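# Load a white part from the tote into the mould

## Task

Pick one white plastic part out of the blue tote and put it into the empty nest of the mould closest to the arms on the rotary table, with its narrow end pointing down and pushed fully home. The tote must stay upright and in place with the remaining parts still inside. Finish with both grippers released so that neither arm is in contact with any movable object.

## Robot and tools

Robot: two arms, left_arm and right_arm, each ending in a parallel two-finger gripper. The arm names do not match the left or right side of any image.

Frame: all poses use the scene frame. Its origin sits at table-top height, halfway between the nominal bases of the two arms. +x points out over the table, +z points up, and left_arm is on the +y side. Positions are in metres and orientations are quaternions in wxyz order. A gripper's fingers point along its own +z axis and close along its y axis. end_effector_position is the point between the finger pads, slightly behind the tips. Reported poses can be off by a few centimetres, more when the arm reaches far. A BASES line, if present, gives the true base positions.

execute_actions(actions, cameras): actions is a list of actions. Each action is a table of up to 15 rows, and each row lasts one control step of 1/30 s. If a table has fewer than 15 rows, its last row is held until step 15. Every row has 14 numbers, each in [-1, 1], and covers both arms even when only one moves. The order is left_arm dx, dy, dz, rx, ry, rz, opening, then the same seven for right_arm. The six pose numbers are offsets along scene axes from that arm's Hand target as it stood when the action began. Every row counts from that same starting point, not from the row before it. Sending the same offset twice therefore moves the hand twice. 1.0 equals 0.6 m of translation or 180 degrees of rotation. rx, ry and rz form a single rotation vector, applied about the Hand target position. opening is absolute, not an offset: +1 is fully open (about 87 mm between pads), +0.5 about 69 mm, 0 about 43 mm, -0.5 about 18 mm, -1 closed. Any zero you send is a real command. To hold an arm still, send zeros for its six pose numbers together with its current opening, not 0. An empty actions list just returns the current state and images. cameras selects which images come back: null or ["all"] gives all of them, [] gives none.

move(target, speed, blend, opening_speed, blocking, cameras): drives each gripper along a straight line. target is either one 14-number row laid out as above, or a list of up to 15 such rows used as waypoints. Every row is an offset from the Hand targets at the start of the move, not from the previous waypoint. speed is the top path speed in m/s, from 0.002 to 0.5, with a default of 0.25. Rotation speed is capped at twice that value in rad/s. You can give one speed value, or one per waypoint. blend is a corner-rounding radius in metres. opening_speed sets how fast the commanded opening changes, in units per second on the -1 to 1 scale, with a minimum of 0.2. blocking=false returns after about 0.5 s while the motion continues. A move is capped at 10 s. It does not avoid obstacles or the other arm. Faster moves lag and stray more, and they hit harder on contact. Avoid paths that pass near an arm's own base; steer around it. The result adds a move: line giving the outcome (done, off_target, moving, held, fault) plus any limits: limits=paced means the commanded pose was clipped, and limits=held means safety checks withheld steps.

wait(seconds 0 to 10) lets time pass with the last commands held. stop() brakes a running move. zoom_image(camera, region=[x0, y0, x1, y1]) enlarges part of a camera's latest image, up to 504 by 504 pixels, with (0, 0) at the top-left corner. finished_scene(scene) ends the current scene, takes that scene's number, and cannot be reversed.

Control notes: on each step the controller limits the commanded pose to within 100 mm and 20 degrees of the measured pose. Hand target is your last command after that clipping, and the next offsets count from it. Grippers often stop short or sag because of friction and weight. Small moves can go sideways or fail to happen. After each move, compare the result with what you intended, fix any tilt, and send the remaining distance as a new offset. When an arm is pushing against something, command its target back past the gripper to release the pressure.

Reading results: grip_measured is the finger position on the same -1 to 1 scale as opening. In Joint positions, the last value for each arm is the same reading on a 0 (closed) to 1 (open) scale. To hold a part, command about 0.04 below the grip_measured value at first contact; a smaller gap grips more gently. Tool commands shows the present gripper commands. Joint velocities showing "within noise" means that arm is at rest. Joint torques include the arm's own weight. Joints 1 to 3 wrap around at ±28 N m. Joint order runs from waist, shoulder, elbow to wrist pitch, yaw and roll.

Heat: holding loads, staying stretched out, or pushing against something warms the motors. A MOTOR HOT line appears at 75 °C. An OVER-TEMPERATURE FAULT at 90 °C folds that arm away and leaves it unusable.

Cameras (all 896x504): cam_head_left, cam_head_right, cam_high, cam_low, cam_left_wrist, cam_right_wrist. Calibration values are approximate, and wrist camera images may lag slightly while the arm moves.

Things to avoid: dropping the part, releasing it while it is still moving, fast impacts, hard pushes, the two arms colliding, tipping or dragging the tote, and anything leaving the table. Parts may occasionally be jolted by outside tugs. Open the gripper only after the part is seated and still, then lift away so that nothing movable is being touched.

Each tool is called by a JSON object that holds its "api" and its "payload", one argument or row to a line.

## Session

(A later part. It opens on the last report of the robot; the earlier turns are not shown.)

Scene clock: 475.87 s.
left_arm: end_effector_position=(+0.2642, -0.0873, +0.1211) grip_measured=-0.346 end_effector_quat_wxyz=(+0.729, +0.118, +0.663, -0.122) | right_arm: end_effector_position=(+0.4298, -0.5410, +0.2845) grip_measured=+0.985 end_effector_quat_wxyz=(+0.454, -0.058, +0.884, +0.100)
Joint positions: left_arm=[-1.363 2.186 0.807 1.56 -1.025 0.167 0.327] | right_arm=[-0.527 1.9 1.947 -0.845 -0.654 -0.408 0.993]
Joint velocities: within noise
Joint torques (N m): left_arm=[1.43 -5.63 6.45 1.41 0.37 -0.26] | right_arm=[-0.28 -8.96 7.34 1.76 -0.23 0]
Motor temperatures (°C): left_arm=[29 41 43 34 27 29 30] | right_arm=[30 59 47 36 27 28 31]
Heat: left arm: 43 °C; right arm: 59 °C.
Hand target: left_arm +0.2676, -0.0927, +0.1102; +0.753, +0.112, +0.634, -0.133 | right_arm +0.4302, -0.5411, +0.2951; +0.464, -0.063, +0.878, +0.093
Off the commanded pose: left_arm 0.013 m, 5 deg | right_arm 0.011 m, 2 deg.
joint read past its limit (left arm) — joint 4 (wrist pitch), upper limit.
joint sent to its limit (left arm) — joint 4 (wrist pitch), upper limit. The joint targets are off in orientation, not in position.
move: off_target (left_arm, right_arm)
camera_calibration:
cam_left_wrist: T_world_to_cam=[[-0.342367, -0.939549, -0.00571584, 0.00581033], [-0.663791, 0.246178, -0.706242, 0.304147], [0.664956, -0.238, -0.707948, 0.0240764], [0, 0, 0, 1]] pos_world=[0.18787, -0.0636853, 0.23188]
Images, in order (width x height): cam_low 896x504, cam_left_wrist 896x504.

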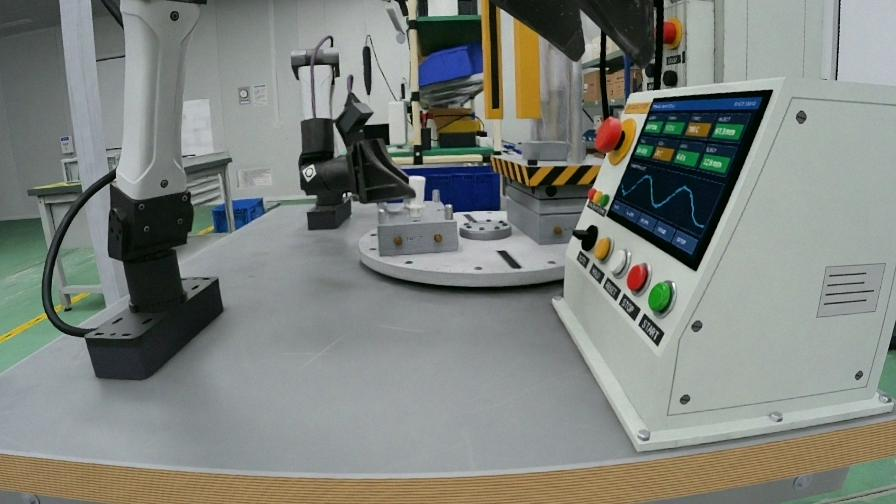

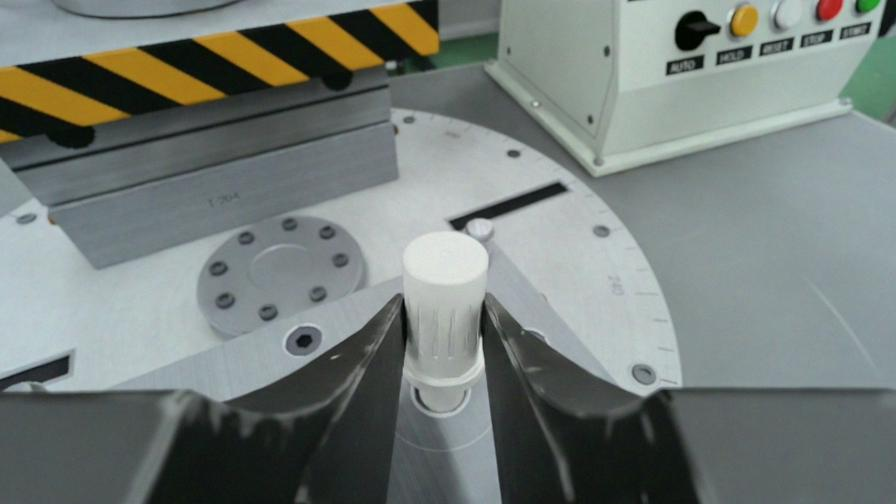

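{"api": "move", "payload": {
  "target": [
    [0,0,0.017,0,0,0,-0.39,0,0,0,0,0,0,1],
    [-0.009,0.0033,0.017,0,0,0,-0.39,0,0,0,0,0,0,1]
  ],
  "cameras": ["cam_left_wrist","cam_low"],
  "speed": 0.03
}}

{"api": "zoom_image", "payload": {
  "camera": "cam_left_wrist",
  "region": [340, 210, 580, 504]
}}

{"api": "zoom_image", "payload": {
  "camera": "cam_low",
  "region": [380, 155, 440, 225]
}}

Scene clock: 515.27 s.
left_arm: end_effector_position=(+0.2643, -0.0872, +0.1211) grip_measured=-0.346 end_effector_quat_wxyz=(+0.729, +0.118, +0.663, -0.121) | right_arm: end_effector_position=(+0.4298, -0.5410, +0.2845) grip_measured=+0.985 end_effector_quat_wxyz=(+0.454, -0.058, +0.884, +0.100)
Joint positions: left_arm=[-1.363 2.186 0.807 1.56 -1.026 0.167 0.327] | right_arm=[-0.527 1.9 1.947 -0.845 -0.654 -0.408 0.993]
Joint velocities: within noise
Joint torques (N m): left_arm=[0.31 -8.06 5.24 1.41 0.24 -0.1] | right_arm=[-0.29 -9.05 7.42 1.72 -0.22 0.01]
Motor temperatures (°C): left_arm=[29 41 42 36 27 29 30] | right_arm=[30 60 47 36 27 28 31]
Heat: left arm: 42 °C; right arm: 60 °C.
Hand target: left_arm +0.2622, -0.0908, +0.1204; +0.753, +0.112, +0.634, -0.133 | right_arm +0.4302, -0.5411, +0.2951; +0.464, -0.063, +0.878, +0.093
Off the commanded pose: left_arm 0.004 m, 5 deg | right_arm 0.011 m, 2 deg.
joint read past its limit (left arm) — joint 4 (wrist pitch), upper limit.
joint sent to its limit (left arm) — joint 4 (wrist pitch), upper limit. The joint targets are off in orientation, not in position.
move: off_target (left_arm, right_arm)
camera_calibration:
cam_left_wrist: T_world_to_cam=[[-0.341662, -0.939806, -0.00564439, 0.00572527], [-0.664071, 0.245661, -0.706159, 0.304148], [0.665039, -0.23752, -0.708031, 0.024094], [0, 0, 0, 1]] pos_world=[0.187908, -0.0636139, 0.231868]
Images, in order (width x height): cam_low 896x504, cam_left_wrist 896x504.

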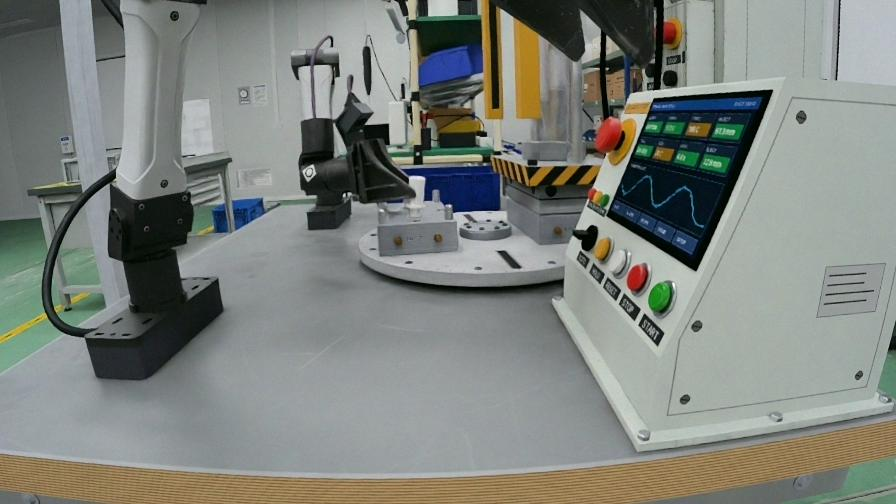

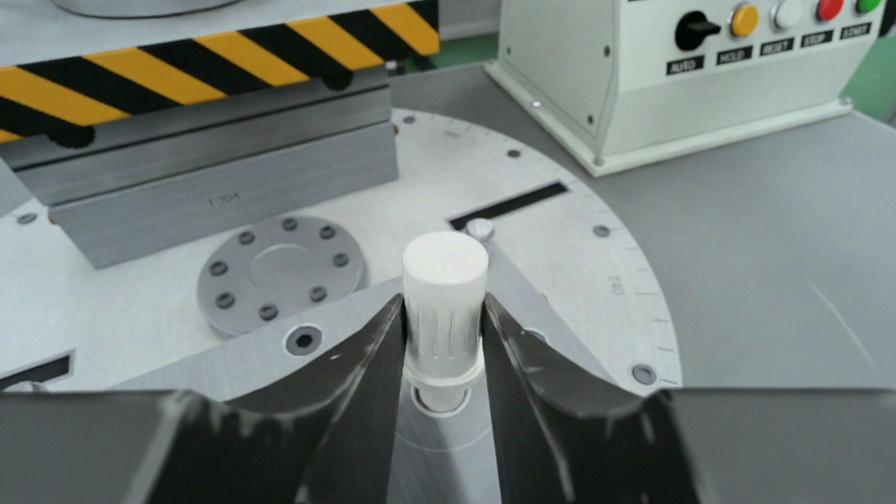

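Scaled by 1.714 from the camera's 896x504 image, which has a finer 1280x720 frame.

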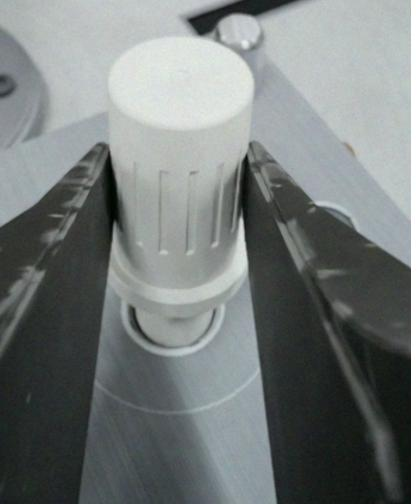

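Scaled by 7.200 from the camera's 896x504 image, which has a finer 1280x720 frame.

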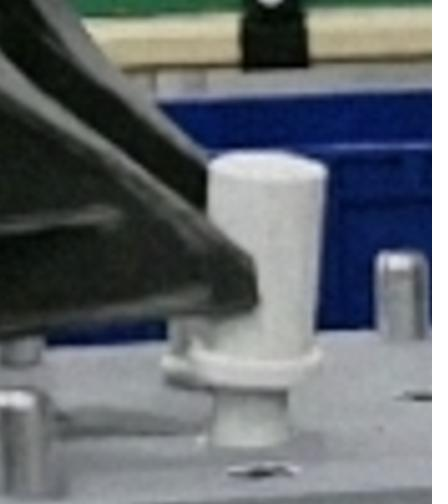

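{"api": "move", "payload": {
  "target": [-0.0125,0.0045,0,0,0,0,-0.38,0,0,0,0,0,0,1],
  "cameras": ["cam_left_wrist","cam_low"],
  "speed": 0.03
}}

{"api": "zoom_image", "payload": {
  "camera": "cam_left_wrist",
  "region": [340, 210, 580, 504]
}}

{"api": "zoom_image", "payload": {
  "camera": "cam_low",
  "region": [380, 155, 440, 225]
}}

Scene clock: 522.13 s.
left_arm: end_effector_position=(+0.2607, -0.0880, +0.1208) grip_measured=-0.346 end_effector_quat_wxyz=(+0.729, +0.118, +0.663, -0.122) | right_arm: end_effector_position=(+0.4298, -0.5410, +0.2845) grip_measured=+0.985 end_effector_quat_wxyz=(+0.454, -0.058, +0.884, +0.100)
Joint positions: left_arm=[-1.373 2.186 0.807 1.56 -1.036 0.167 0.327] | right_arm=[-0.527 1.9 1.947 -0.845 -0.654 -0.408 0.993]
Joint velocities: within noise
Joint torques (N m): left_arm=[-0.42 -9.03 3.47 1.41 0.14 -0.12] | right_arm=[-0.34 -8.98 7.23 1.71 -0.23 0]
Motor temperatures (°C): left_arm=[29 41 42 36 27 29 30] | right_arm=[30 60 47 36 27 28 31]
Heat: left arm: 42 °C; right arm: 60 °C.
Hand target: left_arm +0.2546, -0.0881, +0.1204; +0.753, +0.112, +0.634, -0.133 | right_arm +0.4302, -0.5411, +0.2951; +0.464, -0.063, +0.878, +0.093
Off the commanded pose: left_arm 0.006 m, 5 deg | right_arm 0.011 m, 2 deg.
joint read past its limit (left arm) — joint 4 (wrist pitch), upper limit.
joint sent to its limit (left arm) — joint 4 (wrist pitch), upper limit. The joint targets are off in orientation, not in position.
move: off_target (left_arm, right_arm)
camera_calibration:
cam_left_wrist: T_world_to_cam=[[-0.342183, -0.939621, -0.00472355, 0.00378838], [-0.665179, 0.245784, -0.705073, 0.301907], [0.663662, -0.238122, -0.709119, 0.0265589], [0, 0, 0, 1]] pos_world=[0.184493, -0.06432, 0.231718]
Images, in order (width x height): cam_low 896x504, cam_left_wrist 896x504.

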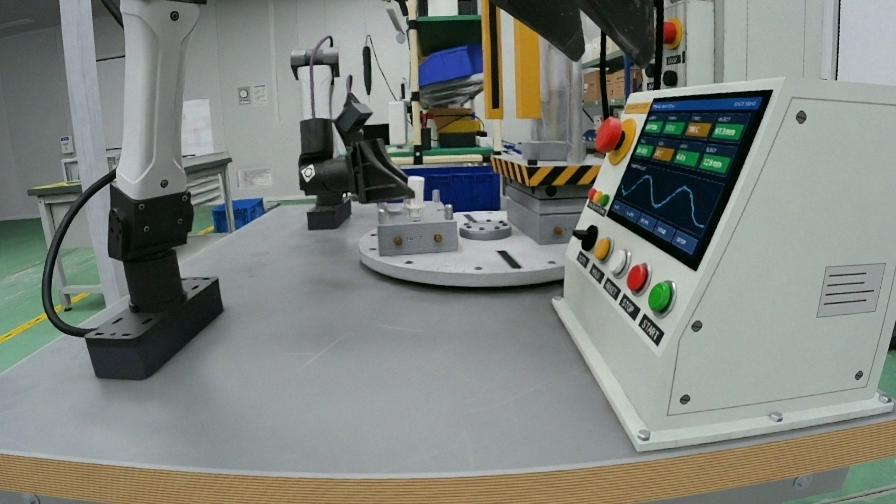

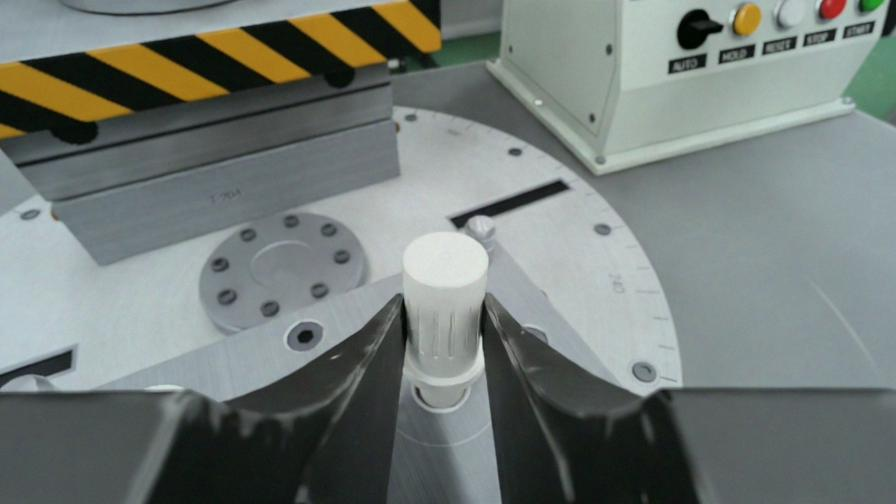

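Scaled by 1.714 from the camera's 896x504 image, which has a finer 1280x720 frame.

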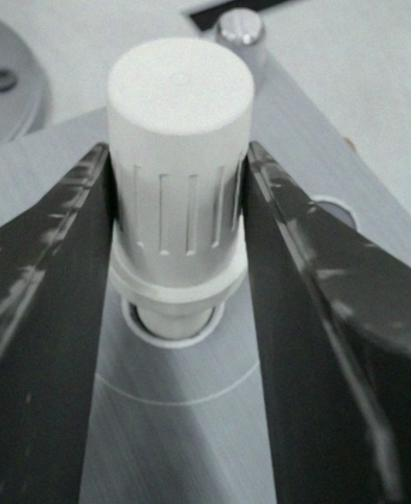

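Scaled by 7.200 from the camera's 896x504 image, which has a finer 1280x720 frame.

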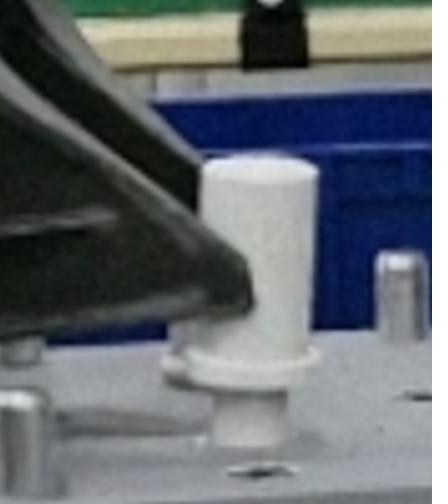

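{"api": "move", "payload": {
  "target": [-0.012,0.0045,0,0,0,0,-0.38,0,0,0,0,0,0,1],
  "speed": 0.03,
  "cameras": ["cam_low","cam_left_wrist"]
}}

{"api": "zoom_image", "payload": {
  "camera": "cam_low",
  "region": [380, 155, 440, 225]
}}

Scene clock: 549.97 s.
left_arm: end_effector_position=(+0.2560, -0.0857, +0.1168) grip_measured=-0.346 end_effector_quat_wxyz=(+0.726, +0.121, +0.666, -0.120) | right_arm: end_effector_position=(+0.4298, -0.5410, +0.2845) grip_measured=+0.985 end_effector_quat_wxyz=(+0.454, -0.058, +0.884, +0.100)
Joint positions: left_arm=[-1.384 2.186 0.793 1.56 -1.047 0.163 0.327] | right_arm=[-0.527 1.9 1.947 -0.845 -0.654 -0.408 0.993]
Joint velocities: within noise
Joint torques (N m): left_arm=[-0.94 -9.84 3.1 1.41 0.05 -0.09] | right_arm=[-0.38 -9.07 7.27 1.75 -0.23 0.02]
Motor temperatures (°C): left_arm=[29 45 40 36 27 29 30] | right_arm=[30 60 47 37 27 28 31]
Heat: left arm: 45 °C; right arm: 60 °C.
Hand target: left_arm +0.2475, -0.0853, +0.1203; +0.753, +0.112, +0.634, -0.133 | right_arm +0.4302, -0.5411, +0.2951; +0.464, -0.063, +0.878, +0.093
Off the commanded pose: left_arm 0.009 m, 5 deg | right_arm 0.011 m, 2 deg.
joint read past its limit (left arm) — joint 4 (wrist pitch), upper limit.
joint sent to its limit (left arm) — joint 4 (wrist pitch), upper limit. The joint targets are off in orientation, not in position.
move: off_target (left_arm, right_arm)
camera_calibration:
cam_left_wrist: T_world_to_cam=[[-0.343124, -0.939225, -0.0110426, 0.00533118], [-0.669071, 0.252647, -0.698937, 0.29632], [0.659249, -0.232434, -0.715098, 0.0297222], [0, 0, 0, 1]] pos_world=[0.180494, -0.0629487, 0.228422]
Images, in order (width x height): cam_low 896x504, cam_left_wrist 896x504.

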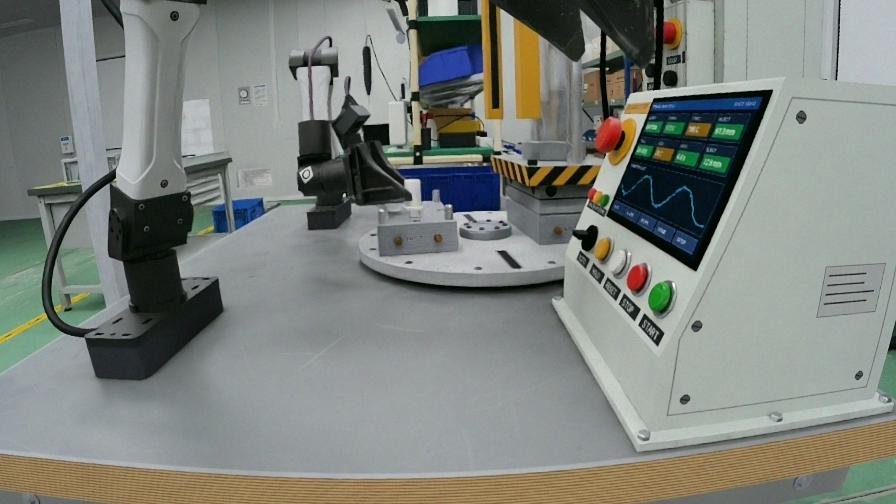

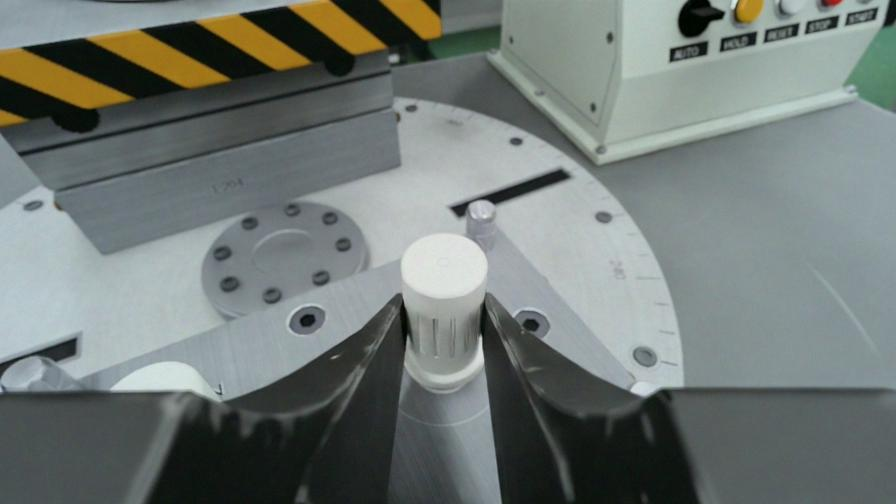

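Scaled by 7.200 from the camera's 896x504 image, which has a finer 1280x720 frame.

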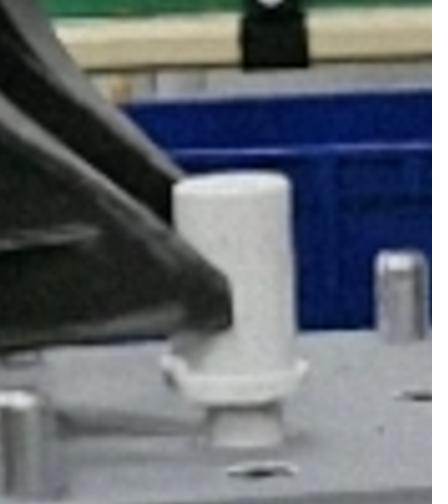

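{"api": "move", "payload": {
  "target": [-0.001,0.000,-0.022,0,0,0,-0.38,0,0,0,0,0,0,1],
  "speed": 0.03,
  "cameras": ["cam_low","cam_left_wrist"]
}}

{"api": "zoom_image", "payload": {
  "camera": "cam_low",
  "region": [380, 155, 440, 225]
}}

Scene clock: 560.37 s.
left_arm: end_effector_position=(+0.2562, -0.0849, +0.1166) grip_measured=-0.346 end_effector_quat_wxyz=(+0.725, +0.110, +0.668, -0.124) | right_arm: end_effector_position=(+0.4298, -0.5410, +0.2845) grip_measured=+0.985 end_effector_quat_wxyz=(+0.454, -0.058, +0.884, +0.100)
Joint positions: left_arm=[-1.384 2.186 0.793 1.56 -1.057 0.141 0.327] | right_arm=[-0.527 1.9 1.947 -0.845 -0.654 -0.408 0.993]
Joint velocities: within noise
Joint torques (N m): left_arm=[-1.01 -7.45 3.15 1.4 0.1 -0.14] | right_arm=[-0.38 -8.95 7.31 1.77 -0.23 -0.01]
Motor temperatures (°C): left_arm=[29 46 40 36 27 29 30] | right_arm=[30 60 47 37 27 28 31]
Heat: left arm: 46 °C; right arm: 60 °C.
Hand target: left_arm +0.2469, -0.0854, +0.1071; +0.753, +0.112, +0.634, -0.133 | right_arm +0.4302, -0.5411, +0.2951; +0.464, -0.063, +0.878, +0.093
Off the commanded pose: left_arm 0.013 m, 5 deg | right_arm 0.011 m, 2 deg.
joint read past its limit (left arm) — joint 4 (wrist pitch), upper limit.
joint sent to its limit (left arm) — joint 4 (wrist pitch), upper limit. The joint targets are off in orientation, not in position.
move: off_target (left_arm, right_arm)
camera_calibration:
cam_left_wrist: T_world_to_cam=[[-0.335647, -0.941913, 0.01183, 0.00131802], [-0.677254, 0.23257, -0.698024, 0.296379], [0.654727, -0.242302, -0.715976, 0.0299861], [0, 0, 0, 1]] pos_world=[0.181534, -0.0604218, 0.228334]
Images, in order (width x height): cam_low 896x504, cam_left_wrist 896x504.

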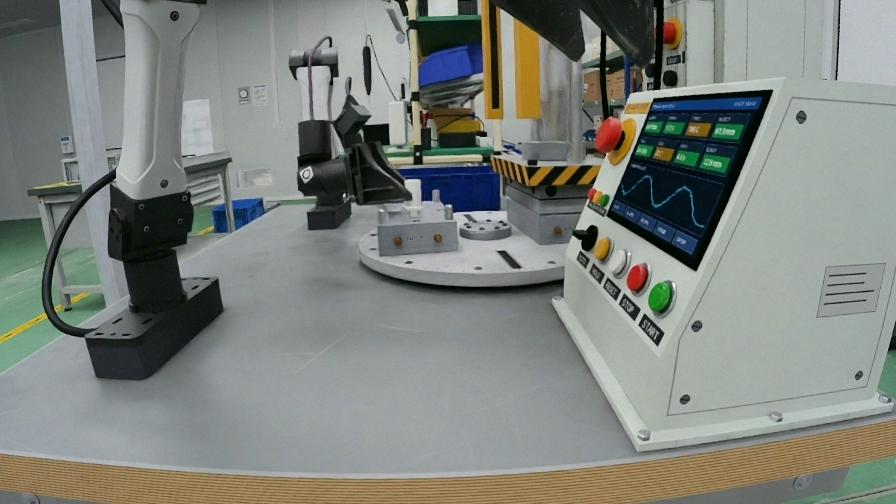

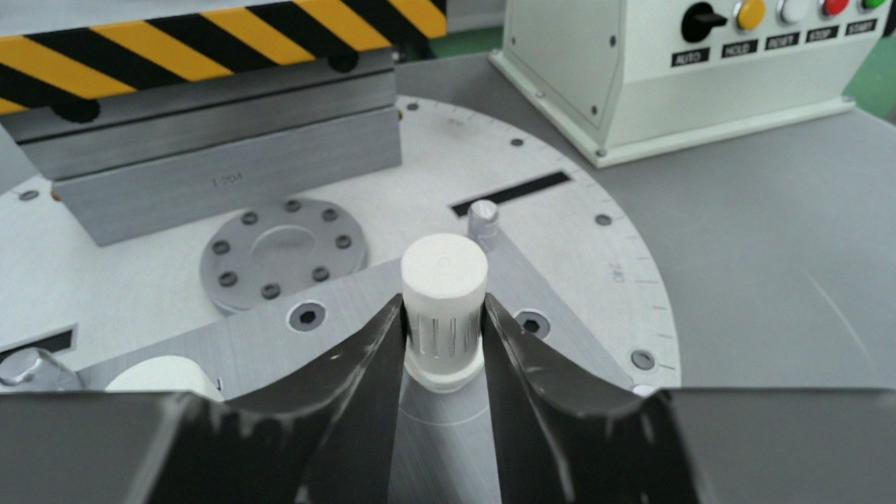

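Scaled by 7.200 from the camera's 896x504 image, which has a finer 1280x720 frame.

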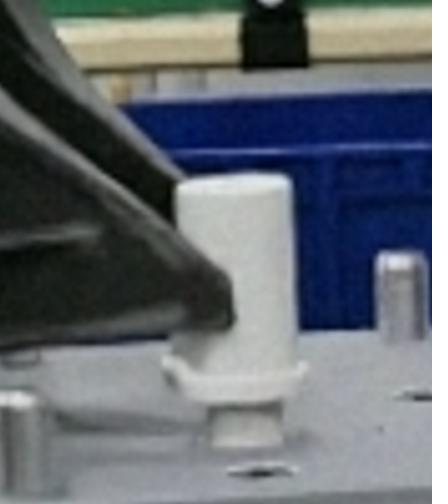

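{"api": "move", "payload": {
  "target": [
    [0.008,-0.001,-0.012,0,0,0,-0.4,0,0,0,0,0,0,1],
    [0.005,0.005,-0.018,0,0,0,-0.4,0,0,0,0,0,0,1],
    [0.005,-0.006,-0.02,0,0,0,-0.4,0,0,0,0,0,0,1],
    [0.005,0.0,-0.022,0,0,0,-0.4,0,0,0,0,0,0,1]
  ],
  "speed": 0.02,
  "cameras": ["cam_low","cam_left_wrist"]
}}

{"api": "zoom_image", "payload": {
  "camera": "cam_low",
  "region": [380, 155, 440, 225]
}}

{"api": "zoom_image", "payload": {
  "camera": "cam_left_wrist",
  "region": [340, 210, 580, 504]
}}

Scene clock: 576.97 s.
left_arm: end_effector_position=(+0.2558, -0.0845, +0.1060) grip_measured=-0.346 end_effector_quat_wxyz=(+0.720, +0.108, +0.674, -0.126) | right_arm: end_effector_position=(+0.4298, -0.5410, +0.2845) grip_measured=+0.985 end_effector_quat_wxyz=(+0.454, -0.058, +0.884, +0.100)
Joint positions: left_arm=[-1.384 2.21 0.792 1.56 -1.061 0.11 0.327] | right_arm=[-0.527 1.9 1.947 -0.845 -0.654 -0.408 0.993]
Joint velocities: within noise
Joint torques (N m): left_arm=[-0.32 -6.6 3.74 1.41 0.18 -0.1] | right_arm=[-0.36 -9.03 7.27 1.75 -0.22 -0.01]
Motor temperatures (°C): left_arm=[29 45 40 36 27 29 30] | right_arm=[30 60 47 37 27 28 31]
Heat: left arm: 45 °C; right arm: 60 °C.
Hand target: left_arm +0.2499, -0.0854, +0.0939; +0.753, +0.112, +0.634, -0.133 | right_arm +0.4302, -0.5411, +0.2951; +0.464, -0.063, +0.878, +0.093
Off the commanded pose: left_arm 0.014 m, 6 deg | right_arm 0.011 m, 2 deg.
joint read past its limit (left arm) — joint 4 (wrist pitch), upper limit.
joint sent to its limit (left arm) — joint 4 (wrist pitch), upper limit. The joint targets are off in orientation, not in position.
move: off_target (left_arm, right_arm)
camera_calibration:
cam_left_wrist: T_world_to_cam=[[-0.334033, -0.942342, 0.020314, 0.00040168], [-0.687954, 0.229014, -0.688674, 0.290083], [0.644315, -0.244015, -0.724786, 0.0262541], [0, 0, 0, 1]] pos_world=[0.182782, -0.059648, 0.218793]
Images, in order (width x height): cam_low 896x504, cam_left_wrist 896x504.

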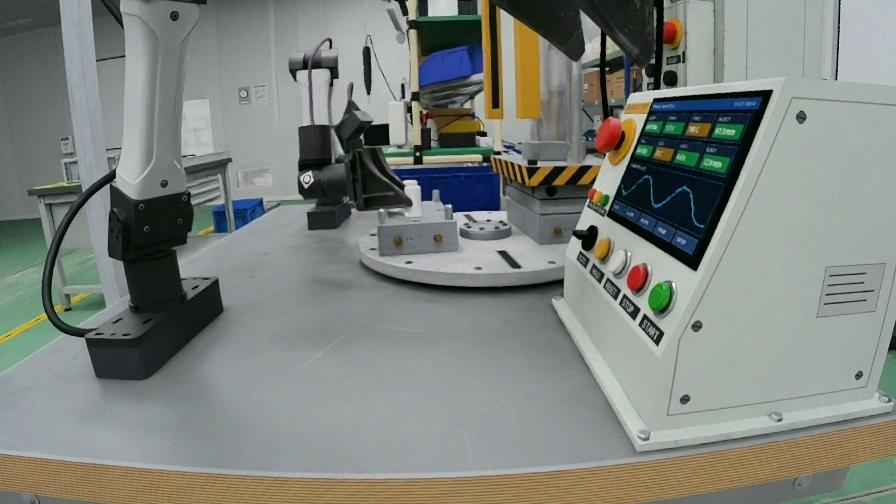

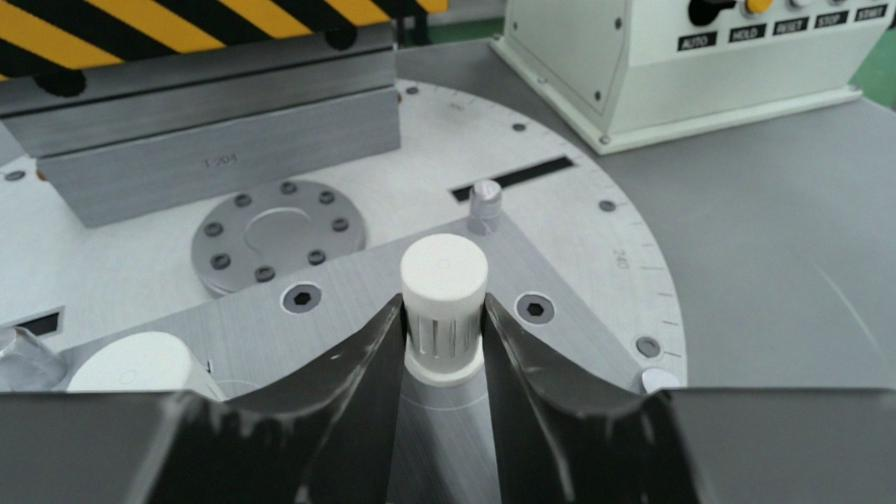

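Scaled by 7.200 from the camera's 896x504 image, which has a finer 1280x720 frame.

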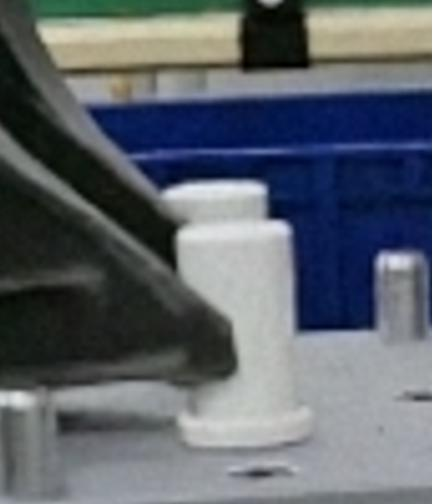

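Scaled by 1.714 from the camera's 896x504 image, which has a finer 1280x720 frame.

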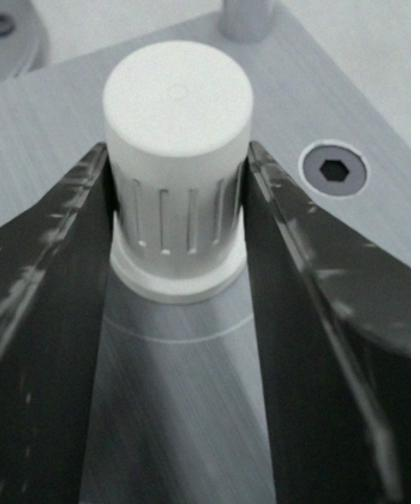

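{"api": "move", "payload": {
  "target": [0.005,0.0,0.017,0,0,0,0.05,0,0,0,0,0,0,1],
  "speed": 0.03,
  "opening_speed": 0.5,
  "cameras": ["cam_left_wrist","cam_low"]
}}

{"api": "zoom_image", "payload": {
  "camera": "cam_low",
  "region": [380, 155, 440, 225]
}}

Scene clock: 586.93 s.
left_arm: end_effector_position=(+0.2541, -0.0854, +0.1060) grip_measured=+0.050 end_effector_quat_wxyz=(+0.720, +0.109, +0.673, -0.127) | right_arm: end_effector_position=(+0.4298, -0.5410, +0.2845) grip_measured=+0.985 end_effector_quat_wxyz=(+0.454, -0.058, +0.884, +0.100)
Joint positions: left_arm=[-1.388 2.21 0.792 1.56 -1.061 0.11 0.525] | right_arm=[-0.527 1.9 1.947 -0.845 -0.654 -0.408 0.993]
Joint velocities: within noise
Joint torques (N m): left_arm=[0.59 -8.39 3.82 1.41 0.28 0.09] | right_arm=[-0.36 -9.06 7.35 1.74 -0.23 -0.01]
Motor temperatures (°C): left_arm=[29 43 40 36 27 29 30] | right_arm=[30 61 47 37 27 28 31]
Heat: left arm: 43 °C; right arm: 61 °C.
Hand target: left_arm +0.2529, -0.0853, +0.1041; +0.753, +0.112, +0.634, -0.133 | right_arm +0.4302, -0.5411, +0.2951; +0.464, -0.063, +0.878, +0.093
Off the commanded pose: left_arm 0.002 m, 6 deg | right_arm 0.011 m, 2 deg.
joint read past its limit (left arm) — joint 4 (wrist pitch), upper limit.
joint sent to its limit (left arm) — joint 4 (wrist pitch), upper limit. The joint targets are off in orientation, not in position.
move: off_target (left_arm, right_arm)
camera_calibration:
cam_left_wrist: T_world_to_cam=[[-0.337984, -0.940933, 0.020314, 0.0000645818], [-0.686987, 0.231899, -0.688674, 0.289144], [0.643285, -0.246717, -0.724786, 0.0271367], [0, 0, 0, 1]] pos_world=[0.181203, -0.0602962, 0.218793]
Images, in order (width x height): cam_low 896x504, cam_left_wrist 896x504.

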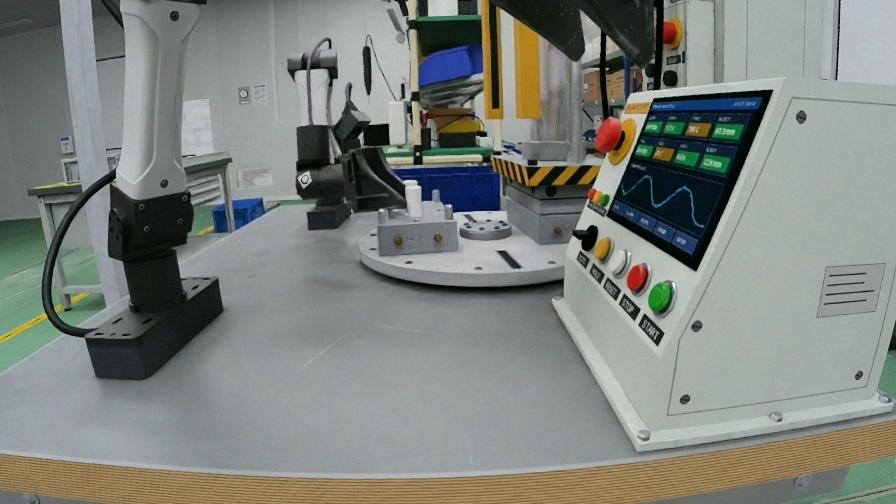

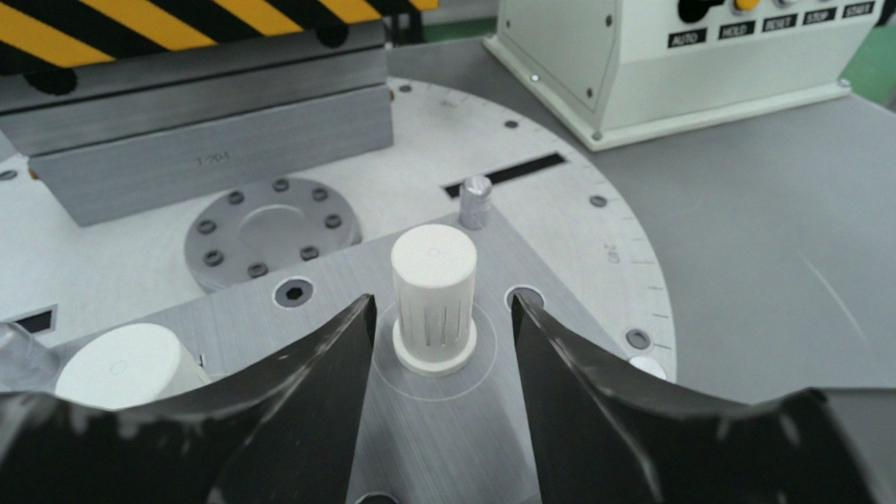

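Scaled by 7.200 from the camera's 896x504 image, which has a finer 1280x720 frame.

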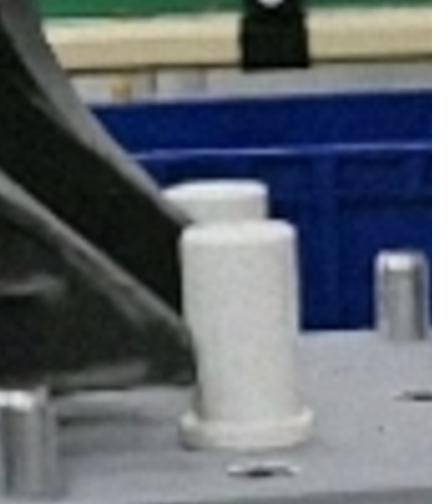

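{"api": "move", "payload": {
  "target": [
    [-0.08,0.029,0.008,0,0,0,0.05,0,0,0,0,0,0,1],
    [-0.1,0.036,0.2,0,0,0,0.05,0,0,0,0,0,0,1]
  ],
  "speed": [0.06,0.12],
  "blend": 0.01
}}

{"api": "zoom_image", "payload": {
  "camera": "cam_low",
  "region": [370, 155, 460, 260]
}}

Scene clock: 600.13 s.
left_arm: end_effector_position=(+0.1950, -0.0634, +0.2112) grip_measured=+0.050 end_effector_quat_wxyz=(+0.747, +0.128, +0.640, -0.126) | right_arm: end_effector_position=(+0.4298, -0.5410, +0.2845) grip_measured=+0.985 end_effector_quat_wxyz=(+0.454, -0.058, +0.884, +0.100)
Joint positions: left_arm=[-1.561 1.864 0.701 1.56 -1.182 0.401 0.525] | right_arm=[-0.527 1.9 1.947 -0.845 -0.654 -0.408 0.993]
Joint velocities: within noise
Joint torques (N m): left_arm=[0.14 -8.73 7.24 1.16 0.18 0.08] | right_arm=[-0.28 -8.91 7.36 1.74 -0.23 0.01]
Motor temperatures (°C): left_arm=[29 43 40 36 27 29 30] | right_arm=[30 61 47 37 27 28 31]
Heat: left arm: 43 °C; right arm: 61 °C.
Hand target: left_arm +0.1929, -0.0638, +0.2242; +0.753, +0.112, +0.634, -0.133 | right_arm +0.4302, -0.5411, +0.2951; +0.464, -0.063, +0.878, +0.093
Off the commanded pose: left_arm 0.013 m, 2 deg | right_arm 0.011 m, 2 deg.
joint read past its limit (left arm) — joint 4 (wrist pitch), upper limit.
joint sent to its limit (left arm) — joint 4 (wrist pitch), upper limit. The joint targets still meet the commanded pose.
move: off_target (left_arm, right_arm)
camera_calibration:
cam_left_wrist: T_world_to_cam=[[-0.359889, -0.932663, -0.0249092, 0.01299], [-0.617597, 0.258155, -0.74292, 0.315414], [0.699324, -0.251985, -0.668917, 0.123729], [0, 0, 0, 1]] pos_world=[0.112947, -0.0381328, 0.317415]

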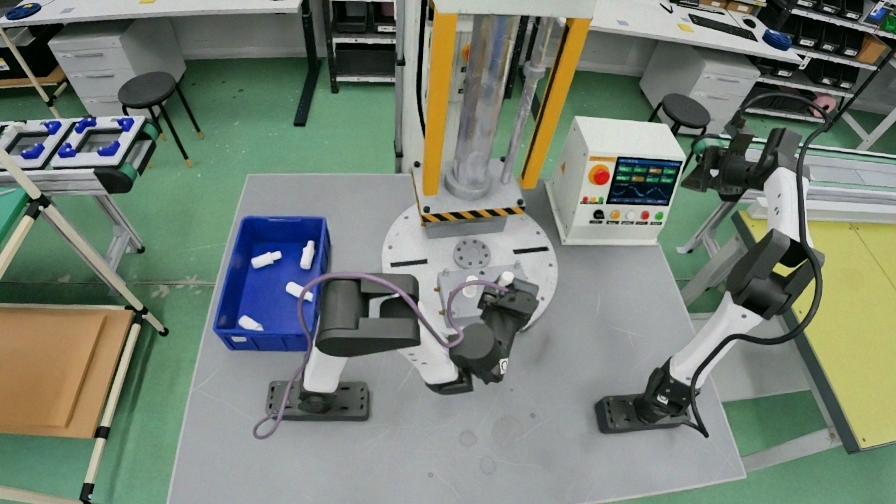

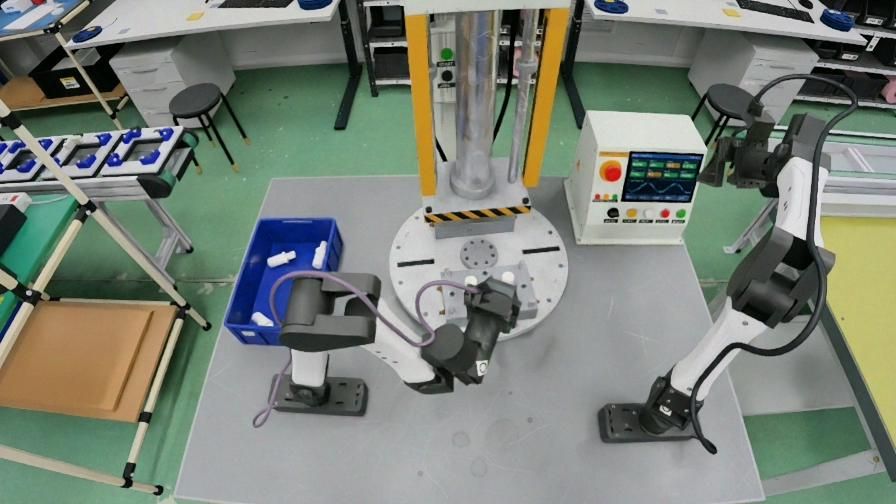

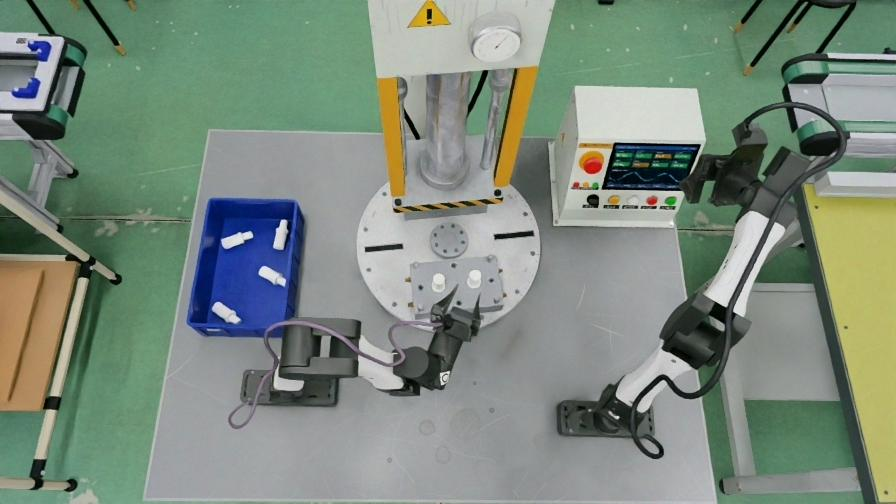

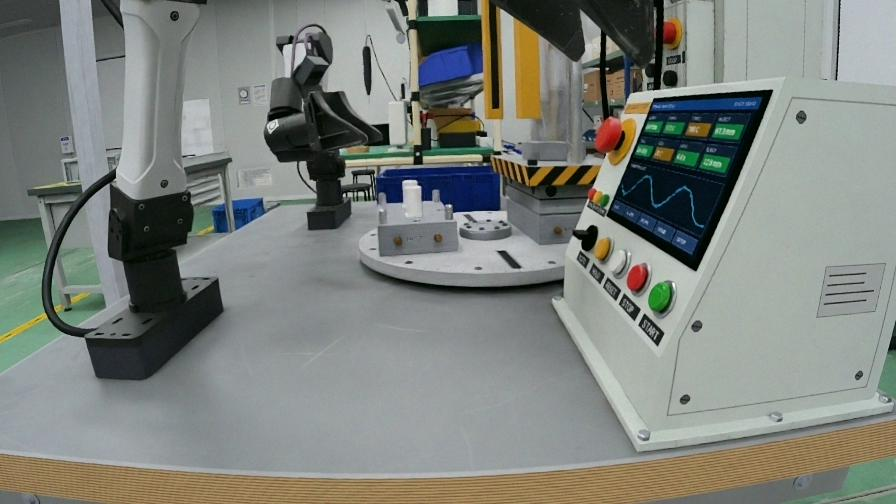

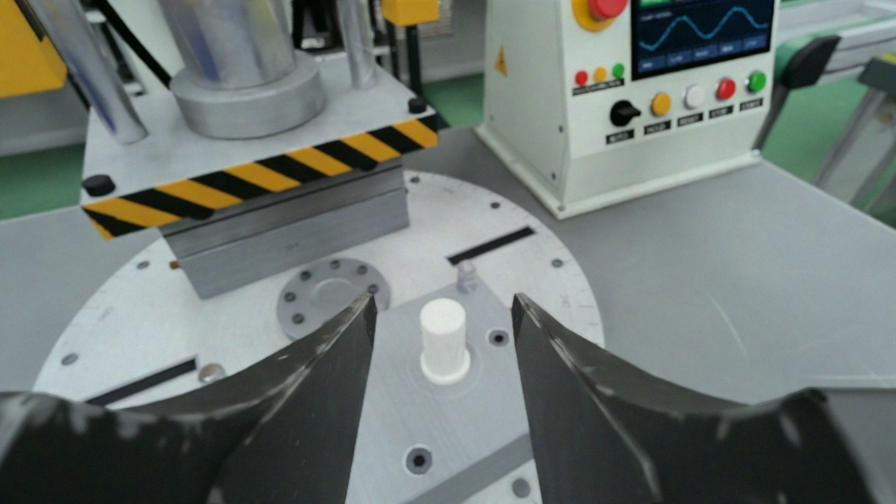

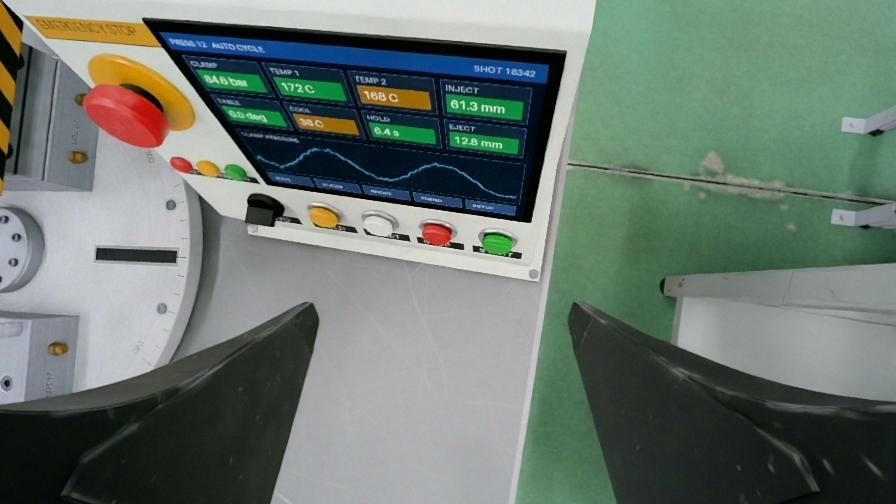

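Scaled by 4.800 from the camera's 896x504 image, which has a finer 1280x720 frame.

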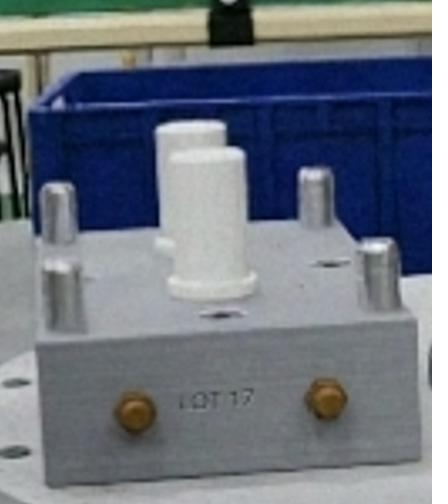

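Seated.

{"api": "finished_scene", "payload": {
  "scene": 1,
  "done": true
}}

The scene is finished: the task was done.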